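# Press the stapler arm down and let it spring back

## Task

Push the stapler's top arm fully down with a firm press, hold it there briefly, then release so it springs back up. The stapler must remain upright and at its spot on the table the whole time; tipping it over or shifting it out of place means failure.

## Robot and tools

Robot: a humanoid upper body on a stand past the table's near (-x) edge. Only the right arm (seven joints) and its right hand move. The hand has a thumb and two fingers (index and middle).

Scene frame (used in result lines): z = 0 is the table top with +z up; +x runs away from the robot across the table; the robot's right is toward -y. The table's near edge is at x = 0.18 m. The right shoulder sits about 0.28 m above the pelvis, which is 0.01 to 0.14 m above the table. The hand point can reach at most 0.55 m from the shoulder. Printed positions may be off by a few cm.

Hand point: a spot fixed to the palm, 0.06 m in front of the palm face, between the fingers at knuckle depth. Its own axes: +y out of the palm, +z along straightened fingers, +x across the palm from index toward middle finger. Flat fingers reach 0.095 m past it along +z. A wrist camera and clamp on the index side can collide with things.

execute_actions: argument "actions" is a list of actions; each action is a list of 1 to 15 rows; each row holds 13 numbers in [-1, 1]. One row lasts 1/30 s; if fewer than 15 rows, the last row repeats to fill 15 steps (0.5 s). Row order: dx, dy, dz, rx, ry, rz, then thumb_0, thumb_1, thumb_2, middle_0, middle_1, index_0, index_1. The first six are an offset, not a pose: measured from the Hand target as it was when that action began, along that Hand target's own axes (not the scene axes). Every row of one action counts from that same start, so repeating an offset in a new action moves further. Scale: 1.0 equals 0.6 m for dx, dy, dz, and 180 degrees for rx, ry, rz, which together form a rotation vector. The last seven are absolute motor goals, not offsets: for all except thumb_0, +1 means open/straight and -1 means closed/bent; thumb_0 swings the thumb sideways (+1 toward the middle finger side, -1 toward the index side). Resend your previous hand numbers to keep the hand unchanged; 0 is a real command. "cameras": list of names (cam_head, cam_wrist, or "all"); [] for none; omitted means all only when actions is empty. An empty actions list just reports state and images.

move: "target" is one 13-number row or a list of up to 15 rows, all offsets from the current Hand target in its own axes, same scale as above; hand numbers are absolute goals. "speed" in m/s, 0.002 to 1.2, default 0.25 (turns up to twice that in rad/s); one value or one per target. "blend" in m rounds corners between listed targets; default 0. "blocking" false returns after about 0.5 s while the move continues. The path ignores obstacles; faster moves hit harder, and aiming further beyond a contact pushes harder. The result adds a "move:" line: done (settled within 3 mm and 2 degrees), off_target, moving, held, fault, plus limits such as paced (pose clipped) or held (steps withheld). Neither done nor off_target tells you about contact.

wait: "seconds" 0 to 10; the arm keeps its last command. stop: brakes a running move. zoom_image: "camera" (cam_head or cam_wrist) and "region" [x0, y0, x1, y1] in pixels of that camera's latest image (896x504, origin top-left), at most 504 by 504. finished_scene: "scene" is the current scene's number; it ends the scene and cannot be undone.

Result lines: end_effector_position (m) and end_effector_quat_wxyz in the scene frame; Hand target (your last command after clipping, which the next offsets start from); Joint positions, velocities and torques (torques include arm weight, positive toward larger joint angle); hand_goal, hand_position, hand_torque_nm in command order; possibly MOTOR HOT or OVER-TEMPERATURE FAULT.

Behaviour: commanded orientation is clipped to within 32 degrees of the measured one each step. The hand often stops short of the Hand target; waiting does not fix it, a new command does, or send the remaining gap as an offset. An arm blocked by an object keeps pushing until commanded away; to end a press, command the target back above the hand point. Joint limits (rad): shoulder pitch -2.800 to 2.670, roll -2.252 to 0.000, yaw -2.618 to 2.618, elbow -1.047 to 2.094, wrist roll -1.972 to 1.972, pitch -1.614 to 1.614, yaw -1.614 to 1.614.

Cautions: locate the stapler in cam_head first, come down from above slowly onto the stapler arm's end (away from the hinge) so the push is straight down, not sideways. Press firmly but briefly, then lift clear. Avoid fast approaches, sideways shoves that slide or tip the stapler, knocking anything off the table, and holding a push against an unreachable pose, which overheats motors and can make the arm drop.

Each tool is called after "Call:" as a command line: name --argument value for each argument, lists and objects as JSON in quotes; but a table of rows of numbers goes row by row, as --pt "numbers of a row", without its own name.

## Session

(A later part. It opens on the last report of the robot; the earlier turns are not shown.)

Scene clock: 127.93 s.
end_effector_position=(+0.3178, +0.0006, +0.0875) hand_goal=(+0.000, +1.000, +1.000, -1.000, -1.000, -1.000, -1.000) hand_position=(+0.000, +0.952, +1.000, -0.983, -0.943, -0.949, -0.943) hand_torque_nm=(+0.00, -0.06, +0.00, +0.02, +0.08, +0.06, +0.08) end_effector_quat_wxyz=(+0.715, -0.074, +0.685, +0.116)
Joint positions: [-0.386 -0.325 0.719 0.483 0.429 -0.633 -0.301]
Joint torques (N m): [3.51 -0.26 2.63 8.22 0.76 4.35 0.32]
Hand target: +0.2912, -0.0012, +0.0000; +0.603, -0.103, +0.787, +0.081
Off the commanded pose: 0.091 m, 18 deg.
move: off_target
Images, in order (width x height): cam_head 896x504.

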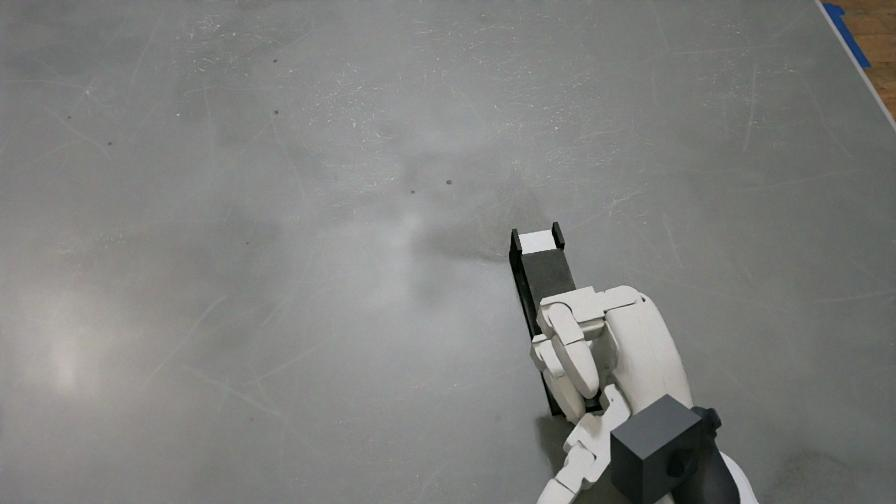

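Call:
move --target '[-0.237, -0.0117, -0.0185, 0, 0, 0, 0, 1, 1, -1, -1, -1, -1]' --speed 0.15 --cameras '["all"]'

Call:
zoom_image --camera "cam_head" --region '[480, 200, 720, 440]'

Scene clock: 131.50 s.
end_effector_position=(+0.3164, -0.0014, +0.1358) hand_goal=(+0.000, +1.000, +1.000, -1.000, -1.000, -1.000, -1.000) hand_position=(+0.000, +0.952, +1.000, -0.983, -0.943, -0.949, -0.943) hand_torque_nm=(+0.00, -0.06, +0.00, +0.02, +0.08, +0.06, +0.08) end_effector_quat_wxyz=(+0.599, -0.103, +0.790, +0.081)
Joint positions: [-0.43 -0.634 0.684 -0.321 0.745 0.247 -0.596]
Joint torques (N m): [-3.83 -1.94 -2 -4.36 0.17 -1.06 -0.08]
Hand target: +0.3183, -0.0017, +0.1402; +0.603, -0.103, +0.787, +0.081
Off the commanded pose: 0.005 m, 1 deg.
move: off_target

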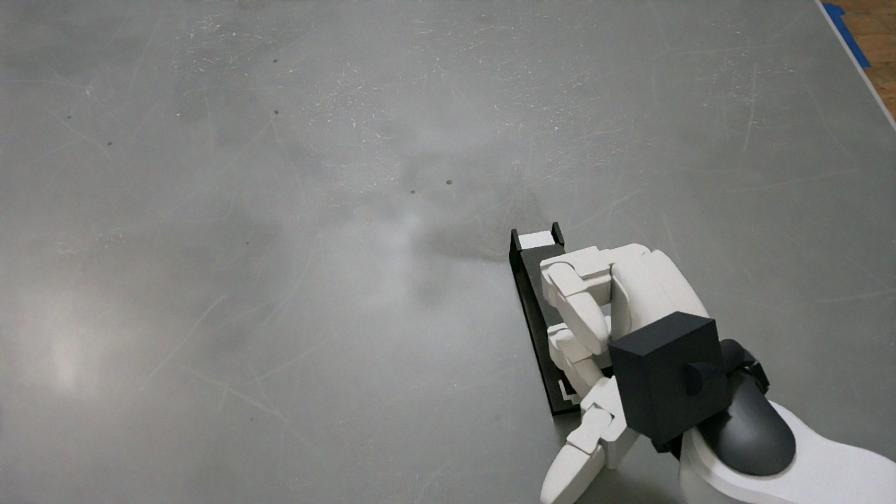

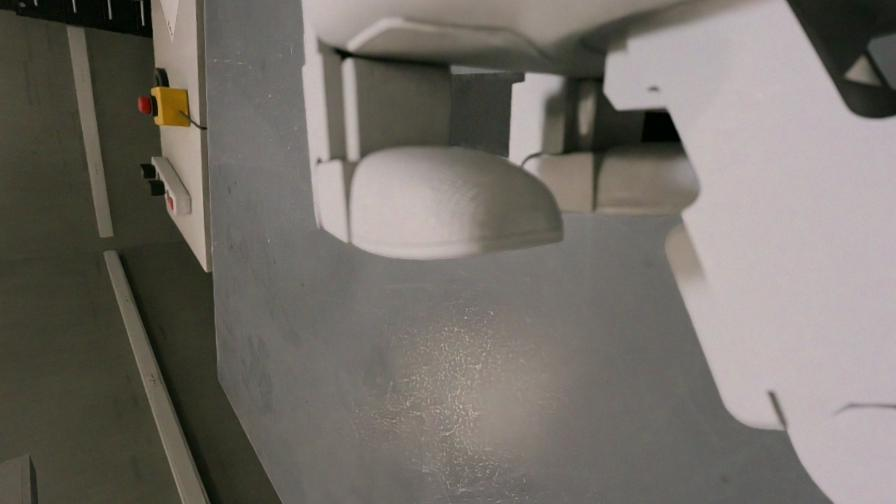

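Scaled by 2.100 from the camera's 896x504 image, which has a finer 1280x720 frame.

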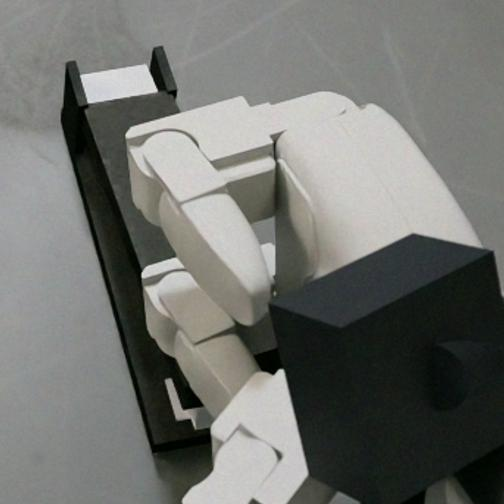

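Call:
finished_scene --scene 1

The scene is finished: the task was done.


## Next scene

The same job, from a new start.

Call:
execute_actions --actions '[]'

Scene clock: 0.00 s.
end_effector_position=(+0.2219, -0.4106, +0.2450) hand_goal=(+0.000, +0.263, +1.000, +1.000, +1.000, +1.000, +1.000) hand_position=(+0.000, +0.263, +1.000, +1.000, +1.000, +1.000, +1.000) hand_torque_nm=(+0.00, +0.00, +0.00, +0.00, +0.00, +0.00, +0.00) end_effector_quat_wxyz=(-0.116, -0.242, -0.362, +0.893)
Joint positions: [-0.527 -0.152 -0.493 -0.202 -1.344 1.209 -0.812]
Joint velocities: within noise
Joint torques (N m): no reading
Hand target: +0.2219, -0.4106, +0.2450; -0.116, -0.242, -0.362, +0.893

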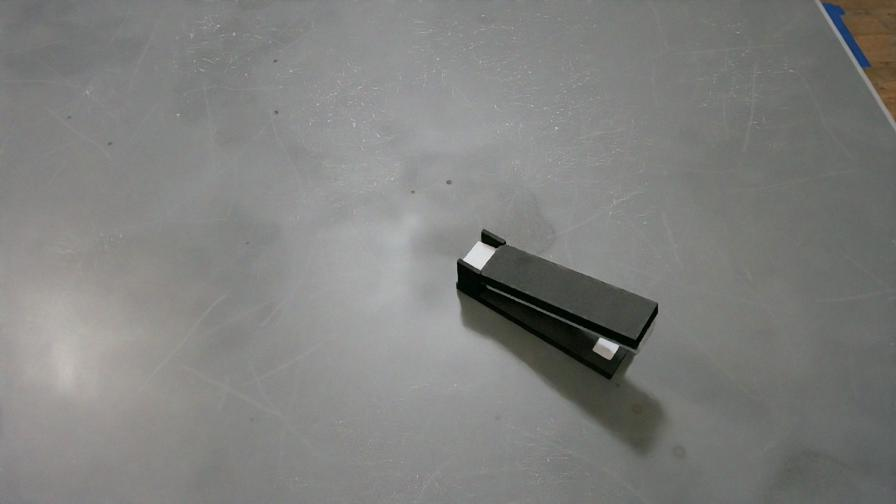

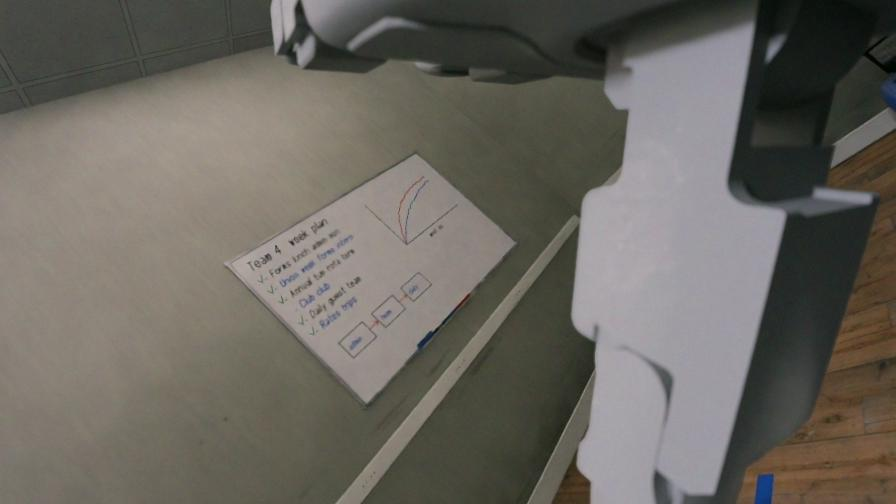

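Call:
move --target '[-0.05, -0.118, -0.14, -0.333, -0.517, 0.065, 0, 1, 1, -1, -1, -1, -1]' --speed 0.4

Scene clock: 13.80 s.
end_effector_position=(+0.2489, -0.2994, +0.2478) hand_goal=(+0.000, +1.000, +1.000, -1.000, -1.000, -1.000, -1.000) hand_position=(+0.000, +0.941, +1.000, -0.943, -0.938, -0.943, -0.938) hand_torque_nm=(+0.00, -0.08, +0.00, +0.07, +0.09, +0.07, +0.09) end_effector_quat_wxyz=(+0.501, -0.498, +0.502, -0.498)
Joint positions: [0.509 -0.886 -0.962 -0.7 -0.25 0.004 0.372]
Joint torques (N m): [0.17 -4.56 -2.56 -0.25 0.33 -0.19 -0.7]
Hand target: +0.2497, -0.3003, +0.2501; +0.501, -0.500, +0.500, -0.499
Off the commanded pose: 0.003 m, 0 deg.
move: done

Call:
move --target '[-0.0167, 0.05, 0.05, 0, 0, 0.5, 0, 1, 1, -1, -1, -1, -1]' --speed 0.4

Scene clock: 19.10 s.
end_effector_position=(+0.2791, -0.2913, +0.2228) hand_goal=(+0.000, +1.000, +1.000, -1.000, -1.000, -1.000, -1.000) hand_position=(+0.000, +0.941, +1.000, -0.943, -0.942, -0.943, -0.942) hand_torque_nm=(+0.00, -0.08, +0.00, +0.07, +0.08, +0.07, +0.08) end_effector_quat_wxyz=(+0.708, -0.009, +0.706, -0.009)
Joint positions: [0.127 -0.729 -0.681 -0.041 0.792 0.132 0.513]
Joint torques (N m): [-1.16 -4.54 -1.37 -1.8 0.74 -1.22 0.03]
Hand target: +0.2797, -0.2902, +0.2202; +0.707, +0.000, +0.707, +0.001
Off the commanded pose: 0.003 m, 2 deg.
move: done

Call:
move --target '[0.083, 0.4035, 0.108, -0.193, 0.081, -0.0255, 0, 1, 1, -1, -1, -1, -1]' --cameras '["all"]'

Call:
zoom_image --camera "cam_head" --region '[440, 200, 760, 440]'

Scene clock: 22.87 s.
end_effector_position=(+0.3428, -0.0508, +0.1694) hand_goal=(+0.000, +1.000, +1.000, -1.000, -1.000, -1.000, -1.000) hand_position=(+0.000, +0.941, +1.000, -0.943, -0.942, -0.943, -0.942) hand_torque_nm=(+0.00, -0.08, +0.00, +0.07, +0.08, +0.07, +0.08) end_effector_quat_wxyz=(+0.578, -0.235, +0.760, +0.182)
Joint positions: [-0.539 -0.607 0.212 -0.093 0.595 0.48 0.261]
Joint torques (N m): [-5.25 -2.28 -1.21 -2.33 0.14 -1.65 0.13]
Hand target: +0.3442, -0.0479, +0.1708; +0.581, -0.239, +0.757, +0.184
Off the commanded pose: 0.003 m, 1 deg.
move: done

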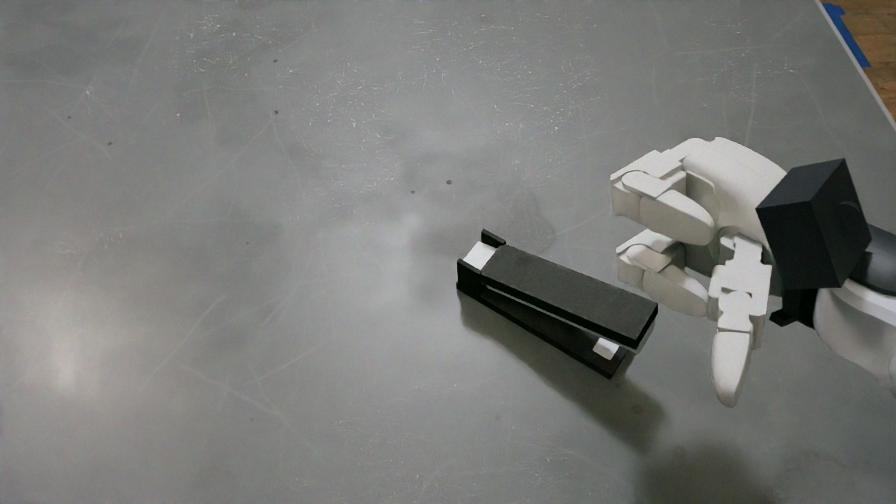

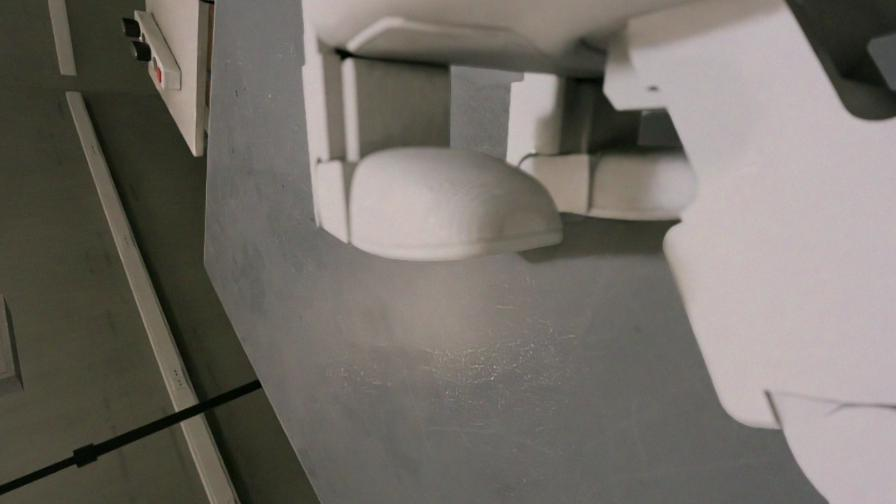

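Scaled by 1.575 from the camera's 896x504 image, which has a finer 1280x720 frame.

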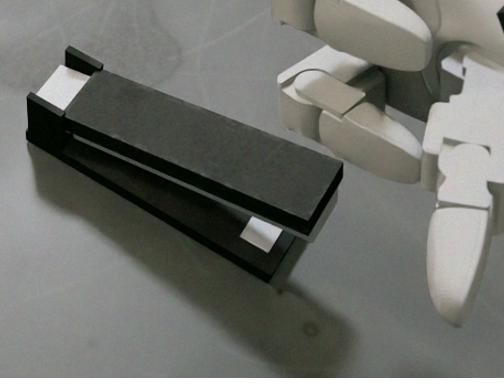

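Call:
move --pt "0.078 -0.004 0.0055 0 0 0 0 1 1 -1 -1 -1 -1" --pt "0.1875 -0.011 0.015 0 0 0 0 1 1 -1 -1 -1 -1" --speed '[0.15, 0.08]' --cameras '["all"]'

Call:
zoom_image --camera "cam_head" --region '[440, 200, 760, 440]'

Scene clock: 28.40 s.
end_effector_position=(+0.3460, -0.0598, +0.0980) hand_goal=(+0.000, +1.000, +1.000, -1.000, -1.000, -1.000, -1.000) hand_position=(+0.000, +0.941, +1.000, -0.997, -0.942, -0.943, -0.942) hand_torque_nm=(+0.00, -0.08, +0.00, +0.00, +0.08, +0.07, +0.08) end_effector_quat_wxyz=(+0.635, -0.243, +0.708, +0.190)
Joint positions: [-0.556 -0.453 0.326 0.57 0.461 -0.272 0.453]
Joint torques (N m): [-0.64 -2.38 0.47 1.81 -0.1 0.75 -0.48]
Hand target: +0.3312, -0.0649, +0.0598; +0.581, -0.239, +0.757, +0.184
Off the commanded pose: 0.041 m, 8 deg.
move: off_target

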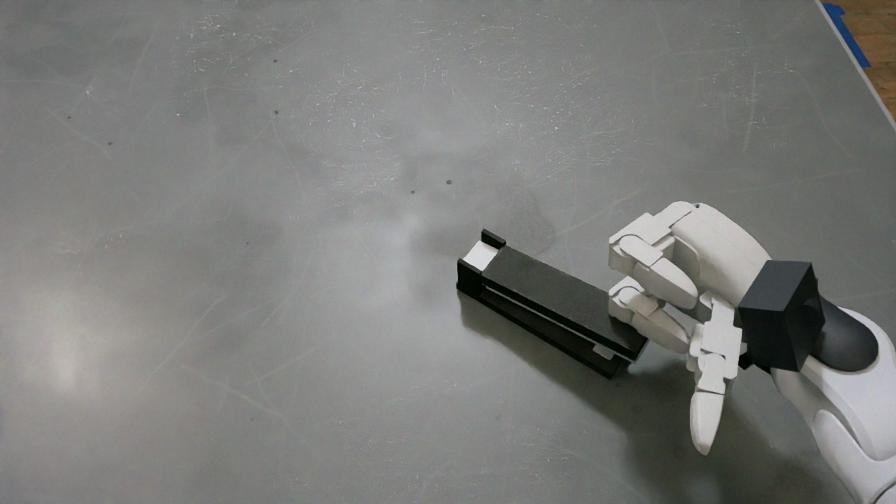

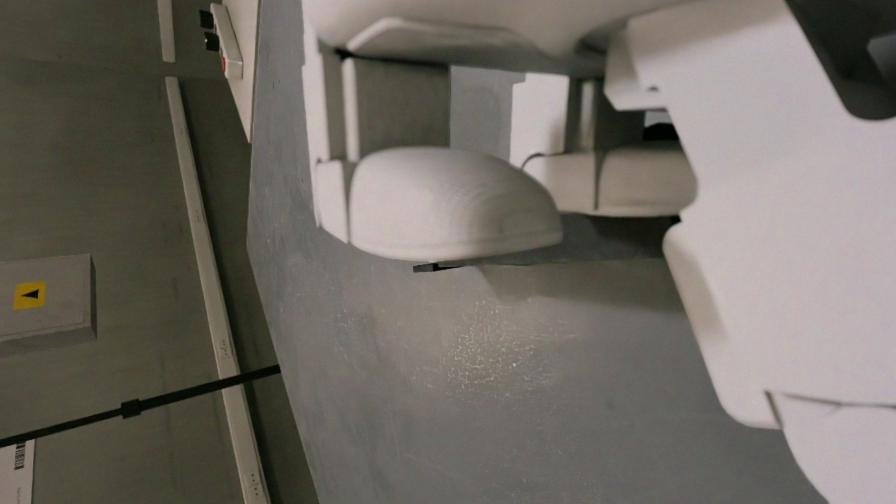

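Scaled by 1.575 from the camera's 896x504 image, which has a finer 1280x720 frame.

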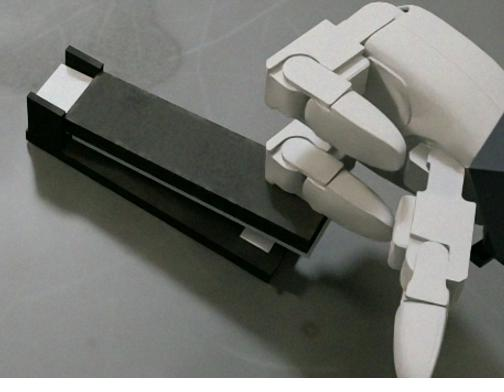

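Call:
move --pt "-0.102 0.0157 -0.005 0 0 0 0 1 1 -1 -1 -1 -1" --pt "-0.085 0.03 -0.004 0 0 0 0 1 1 -1 -1 -1 -1" --pt "0.0995 0.028 0.015 0 0 0 0 1 1 -1 -1 -1 -1" --speed '[0.1, 0.1, 0.08]' --cameras '["cam_head"]'

Call:
zoom_image --camera "cam_head" --region '[440, 200, 760, 440]'

Scene clock: 34.40 s.
end_effector_position=(+0.3499, -0.0470, +0.0766) hand_goal=(+0.000, +1.000, +1.000, -1.000, -1.000, -1.000, -1.000) hand_position=(+0.000, +0.941, +1.000, -0.997, -0.951, -0.943, -0.942) hand_torque_nm=(+0.00, -0.08, +0.00, +0.00, +0.07, +0.07, +0.08) end_effector_quat_wxyz=(+0.690, -0.241, +0.658, +0.182)
Joint positions: [-0.759 -0.271 0.416 1.254 0.552 -0.853 0.566]
Joint torques (N m): [3.09 -1.08 1.93 7.38 -0.83 3.25 -0.52]
Hand target: +0.3160, -0.0550, -0.0002; +0.581, -0.239, +0.757, +0.184
Off the commanded pose: 0.084 m, 17 deg.
move: off_target
Images, in order (width x height): cam_head 896x504.

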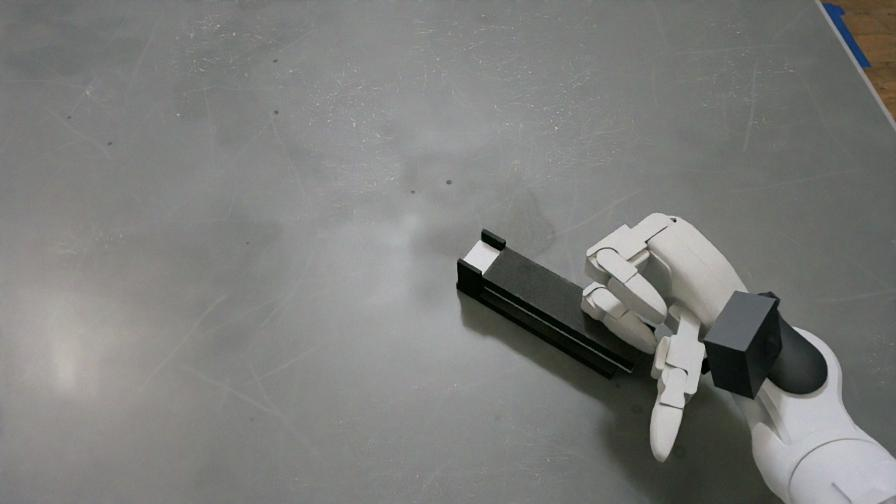

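Scaled by 1.575 from the camera's 896x504 image, which has a finer 1280x720 frame.

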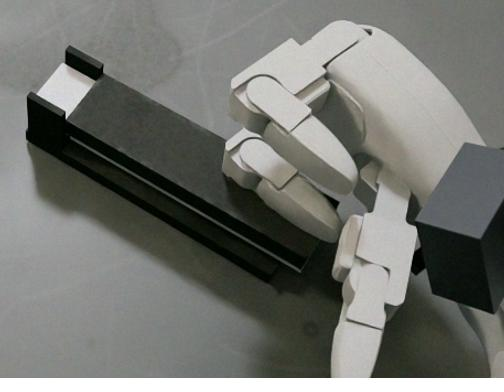

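Call:
move --target '[0.0685, -0.005, 0.002, 0, 0, 0, 0, 1, 1, -1, -1, -1, -1]' --speed 0.1 --cameras '["cam_head"]'

Call:
zoom_image --camera "cam_head" --region '[440, 200, 760, 440]'

Scene clock: 36.87 s.
end_effector_position=(+0.3475, -0.0461, +0.0711) hand_goal=(+0.000, +1.000, +1.000, -1.000, -1.000, -1.000, -1.000) hand_position=(+0.000, +0.941, +1.000, -0.998, -0.980, -0.943, -0.942) hand_torque_nm=(+0.00, -0.08, +0.00, +0.00, +0.03, +0.07, +0.08) end_effector_quat_wxyz=(+0.717, -0.251, +0.635, +0.139)
Joint positions: [-0.821 -0.208 0.453 1.504 0.568 -1.099 0.537]
Joint torques (N m): [6.15 -1.41 1.98 10.39 -0.81 4.8 -0.08]
Hand target: +0.3100, -0.0629, -0.0403; +0.581, -0.239, +0.757, +0.184
Off the commanded pose: 0.119 m, 22 deg.
move: off_target
Images, in order (width x height): cam_head 896x504.

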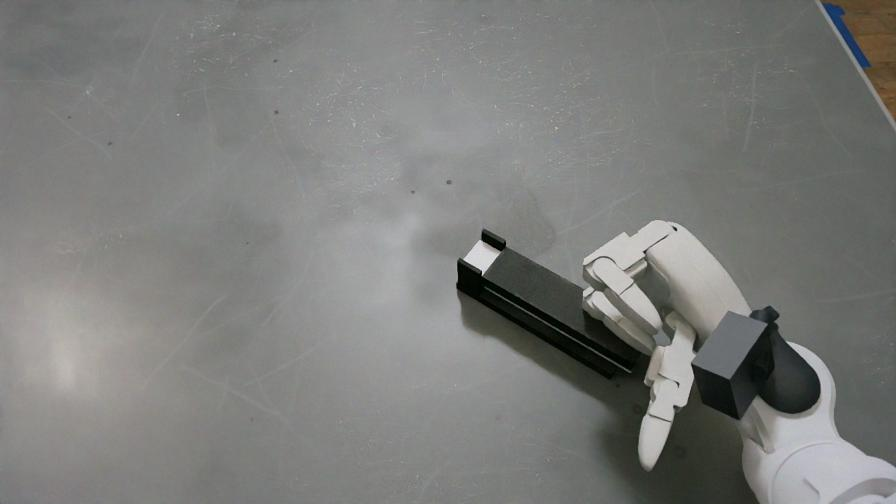

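Scaled by 1.575 from the camera's 896x504 image, which has a finer 1280x720 frame.

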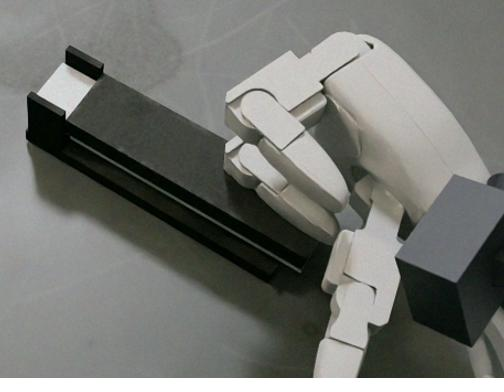

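Call:
move --target '[-0.322, -0.013, -0.022, 0, 0, 0, 0, 1, 1, -1, -1, -1, -1]' --speed 0.15 --cameras '["cam_head"]'

Call:
zoom_image --camera "cam_head" --region '[440, 200, 760, 440]'

Scene clock: 39.63 s.
end_effector_position=(+0.3452, -0.0500, +0.1123) hand_goal=(+0.000, +1.000, +1.000, -1.000, -1.000, -1.000, -1.000) hand_position=(+0.000, +0.942, +1.000, -0.953, -0.984, -0.943, -0.942) hand_torque_nm=(+0.00, -0.08, +0.00, +0.06, +0.02, +0.07, +0.08) end_effector_quat_wxyz=(+0.691, -0.264, +0.616, +0.271)
Joint positions: [-1.032 -0.191 0.296 1.728 0.835 -0.991 1.125]
Joint torques (N m): [-2.78 -2.54 0.23 -1.89 0.19 -0.38 -0.27]
Hand target: +0.3377, -0.0544, +0.0995; +0.676, -0.259, +0.635, +0.272 (not the last commanded pose)
Off the commanded pose: 0.038 m, 23 deg.
move: held (a check stopped the path); limits=held
pose unreachable: on one or more control steps of this call, first in action 0 (counted from 0), an arm could not follow its commanded pose, so it was not sent that pose on those steps. It may still have moved: this result reports where it is.
cause: moving toward the commanded pose would bring two parts of the arm too close to each other (its forearm and another part of the arm, with joints 6 (wrist pitch) and 7 (wrist yaw) between them).
Images, in order (width x height): cam_head 896x504.

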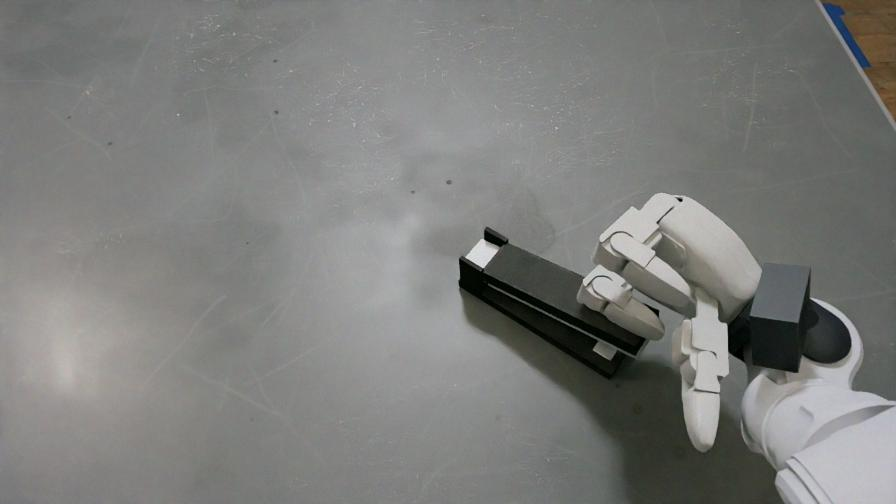

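Scaled by 1.575 from the camera's 896x504 image, which has a finer 1280x720 frame.

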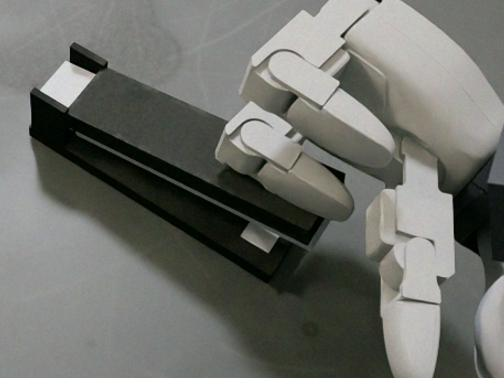

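Call:
move --target '[-0.1, 0, 0.006, 0, 0, 0, 0, 1, 1, -1, -1, -1, -1]' --speed 0.12 --cameras '["cam_head"]'

Call:
zoom_image --camera "cam_head" --region '[440, 200, 760, 440]'

Scene clock: 42.27 s.
end_effector_position=(+0.3473, -0.0494, +0.1163) hand_goal=(+0.000, +1.000, +1.000, -1.000, -1.000, -1.000, -1.000) hand_position=(+0.000, +0.942, +1.000, -0.956, -0.984, -0.943, -0.942) hand_torque_nm=(+0.00, -0.08, +0.00, +0.06, +0.02, +0.07, +0.08) end_effector_quat_wxyz=(+0.696, -0.265, +0.610, +0.270)
Joint positions: [-1.045 -0.19 0.291 1.734 0.842 -0.998 1.133]
Joint torques (N m): [-4.72 -2.22 0.14 -2.29 0.29 -0.66 -0.29]
Hand target: +0.3451, -0.0500, +0.1123; +0.691, -0.265, +0.616, +0.271 (not the last commanded pose)
Off the commanded pose: 0.045 m, 4 deg.
move: held (a check stopped the path); limits=held
pose unreachable: on one or more control steps of this call, first in action 0 (counted from 0), an arm could not follow its commanded pose, so it was not sent that pose on those steps. It may still have moved: this result reports where it is.
cause: moving toward the commanded pose would bring two parts of the arm too close to each other (its forearm and another part of the arm, with joints 6 (wrist pitch) and 7 (wrist yaw) between them).
Images, in order (width x height): cam_head 896x504.

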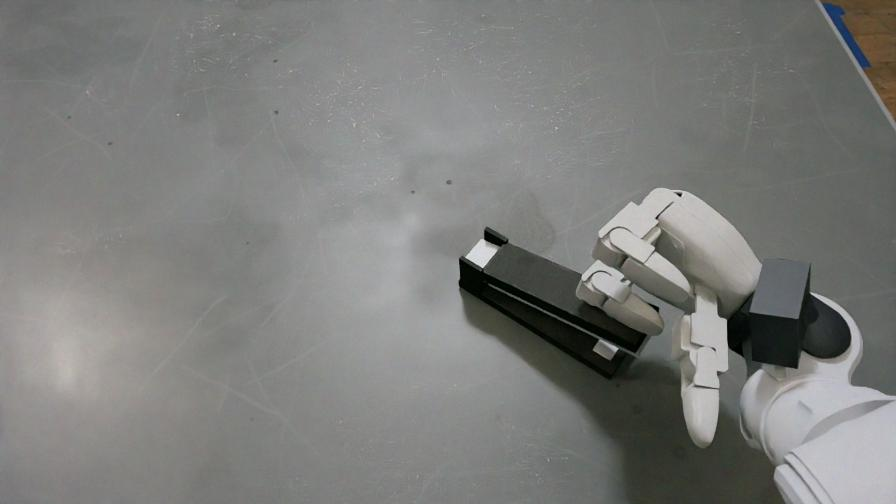

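Scaled by 1.575 from the camera's 896x504 image, which has a finer 1280x720 frame.

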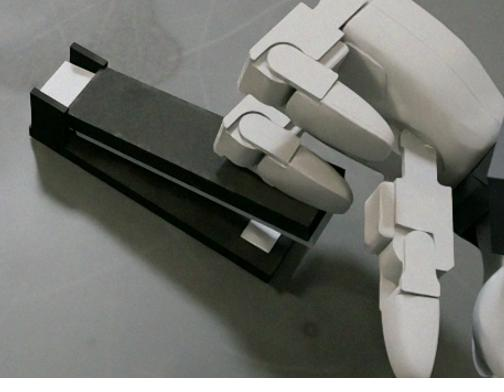

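Call:
move --target '[-0.1, 0, 0.006, 0.139, 0.06, -0.008, 0, 1, 1, -1, -1, -1, -1]' --speed 0.12 --cameras '["cam_head"]'

Call:
zoom_image --camera "cam_head" --region '[440, 200, 760, 440]'

Scene clock: 45.33 s.
end_effector_position=(+0.3489, -0.0482, +0.1195) hand_goal=(+0.000, +1.000, +1.000, -1.000, -1.000, -1.000, -1.000) hand_position=(+0.000, +0.942, +1.000, -0.956, -0.984, -0.943, -0.942) hand_torque_nm=(+0.00, -0.08, +0.00, +0.05, +0.02, +0.07, +0.08) end_effector_quat_wxyz=(+0.701, -0.265, +0.605, +0.269)
Joint positions: [-1.057 -0.186 0.285 1.742 0.847 -1.007 1.138]
Joint torques (N m): [-4.86 -2.45 0.14 -2.55 0.31 -0.54 -0.23]
Hand target: +0.3473, -0.0494, +0.1163; +0.696, -0.265, +0.610, +0.270 (not the last commanded pose)
Off the commanded pose: 0.053 m, 28 deg.
move: held (a check stopped the path); limits=held
pose unreachable: on one or more control steps of this call, first in action 0 (counted from 0), an arm could not follow its commanded pose, so it was not sent that pose on those steps. It may still have moved: this result reports where it is.
cause: moving toward the commanded pose would bring two parts of the arm too close to each other (its forearm and another part of the arm, with joints 6 (wrist pitch) and 7 (wrist yaw) between them).
Images, in order (width x height): cam_head 896x504.

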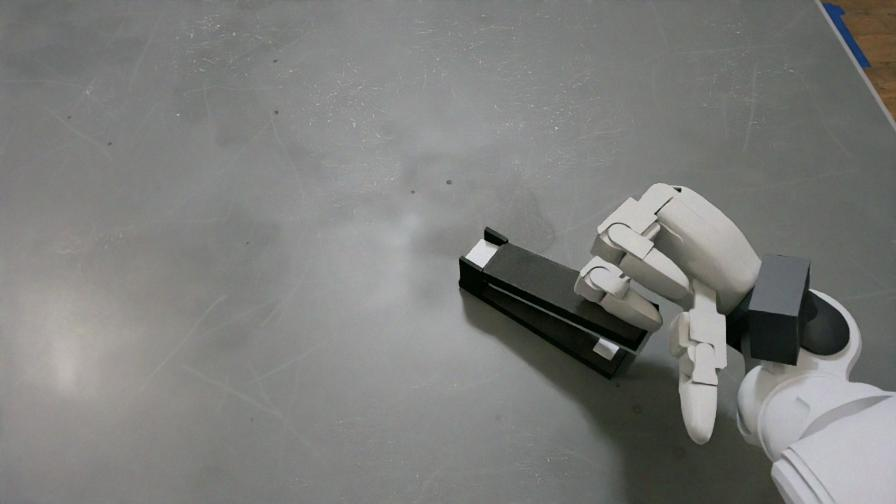

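Scaled by 1.575 from the camera's 896x504 image, which has a finer 1280x720 frame.

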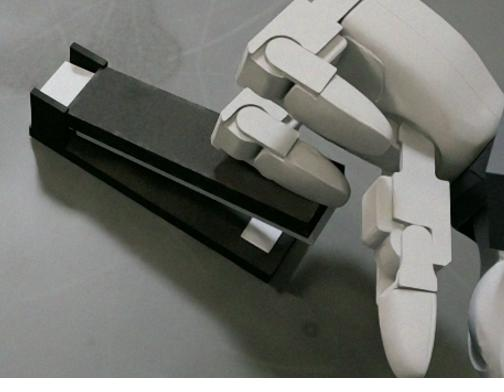

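Call:
move --target '[-0.084, -0.0275, -0.085, 0.08, 0.05, 0, 0, 1, 1, -1, -1, -1, -1]' --speed 0.15 --cameras '["cam_head"]'

Call:
zoom_image --camera "cam_head" --region '[440, 200, 760, 440]'

Scene clock: 52.93 s.
end_effector_position=(+0.3486, -0.0483, +0.1192) hand_goal=(+0.000, +1.000, +1.000, -1.000, -1.000, -1.000, -1.000) hand_position=(+0.000, +0.942, +1.000, -0.956, -0.984, -0.943, -0.942) hand_torque_nm=(+0.00, -0.08, +0.00, +0.05, +0.02, +0.07, +0.08) end_effector_quat_wxyz=(+0.700, -0.266, +0.605, +0.269)
Joint positions: [-1.057 -0.186 0.285 1.744 0.847 -1.007 1.14]
Joint torques (N m): [-5.6 -2.2 -0.09 -2.26 0.45 -0.91 -0.11]
Hand target: +0.3489, -0.0482, +0.1195; +0.701, -0.265, +0.605, +0.269 (not the last commanded pose)
Off the commanded pose: 0.073 m, 17 deg.
move: held (a check stopped the path); limits=held
pose unreachable: on one or more control steps of this call, first in action 0 (counted from 0), an arm could not follow its commanded pose, so it was not sent that pose on those steps. It may still have moved: this result reports where it is.
cause: moving toward the commanded pose would bring two parts of the arm too close to each other (its forearm and another part of the arm, with joints 6 (wrist pitch) and 7 (wrist yaw) between them).
Images, in order (width x height): cam_head 896x504.

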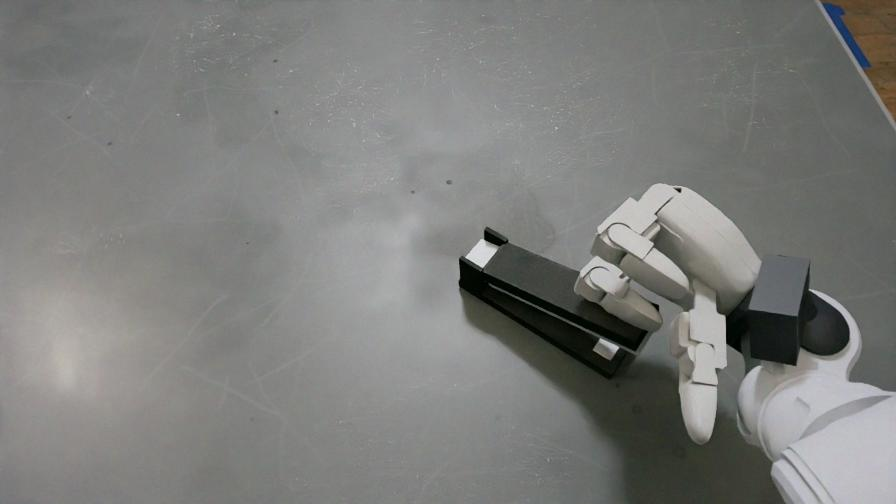

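Scaled by 1.575 from the camera's 896x504 image, which has a finer 1280x720 frame.

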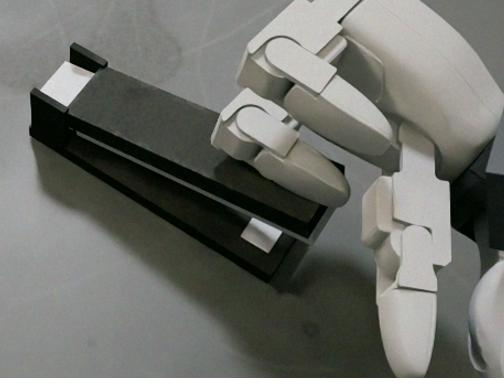

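Call:
finished_scene --scene 2

The scene is finished: the task was done.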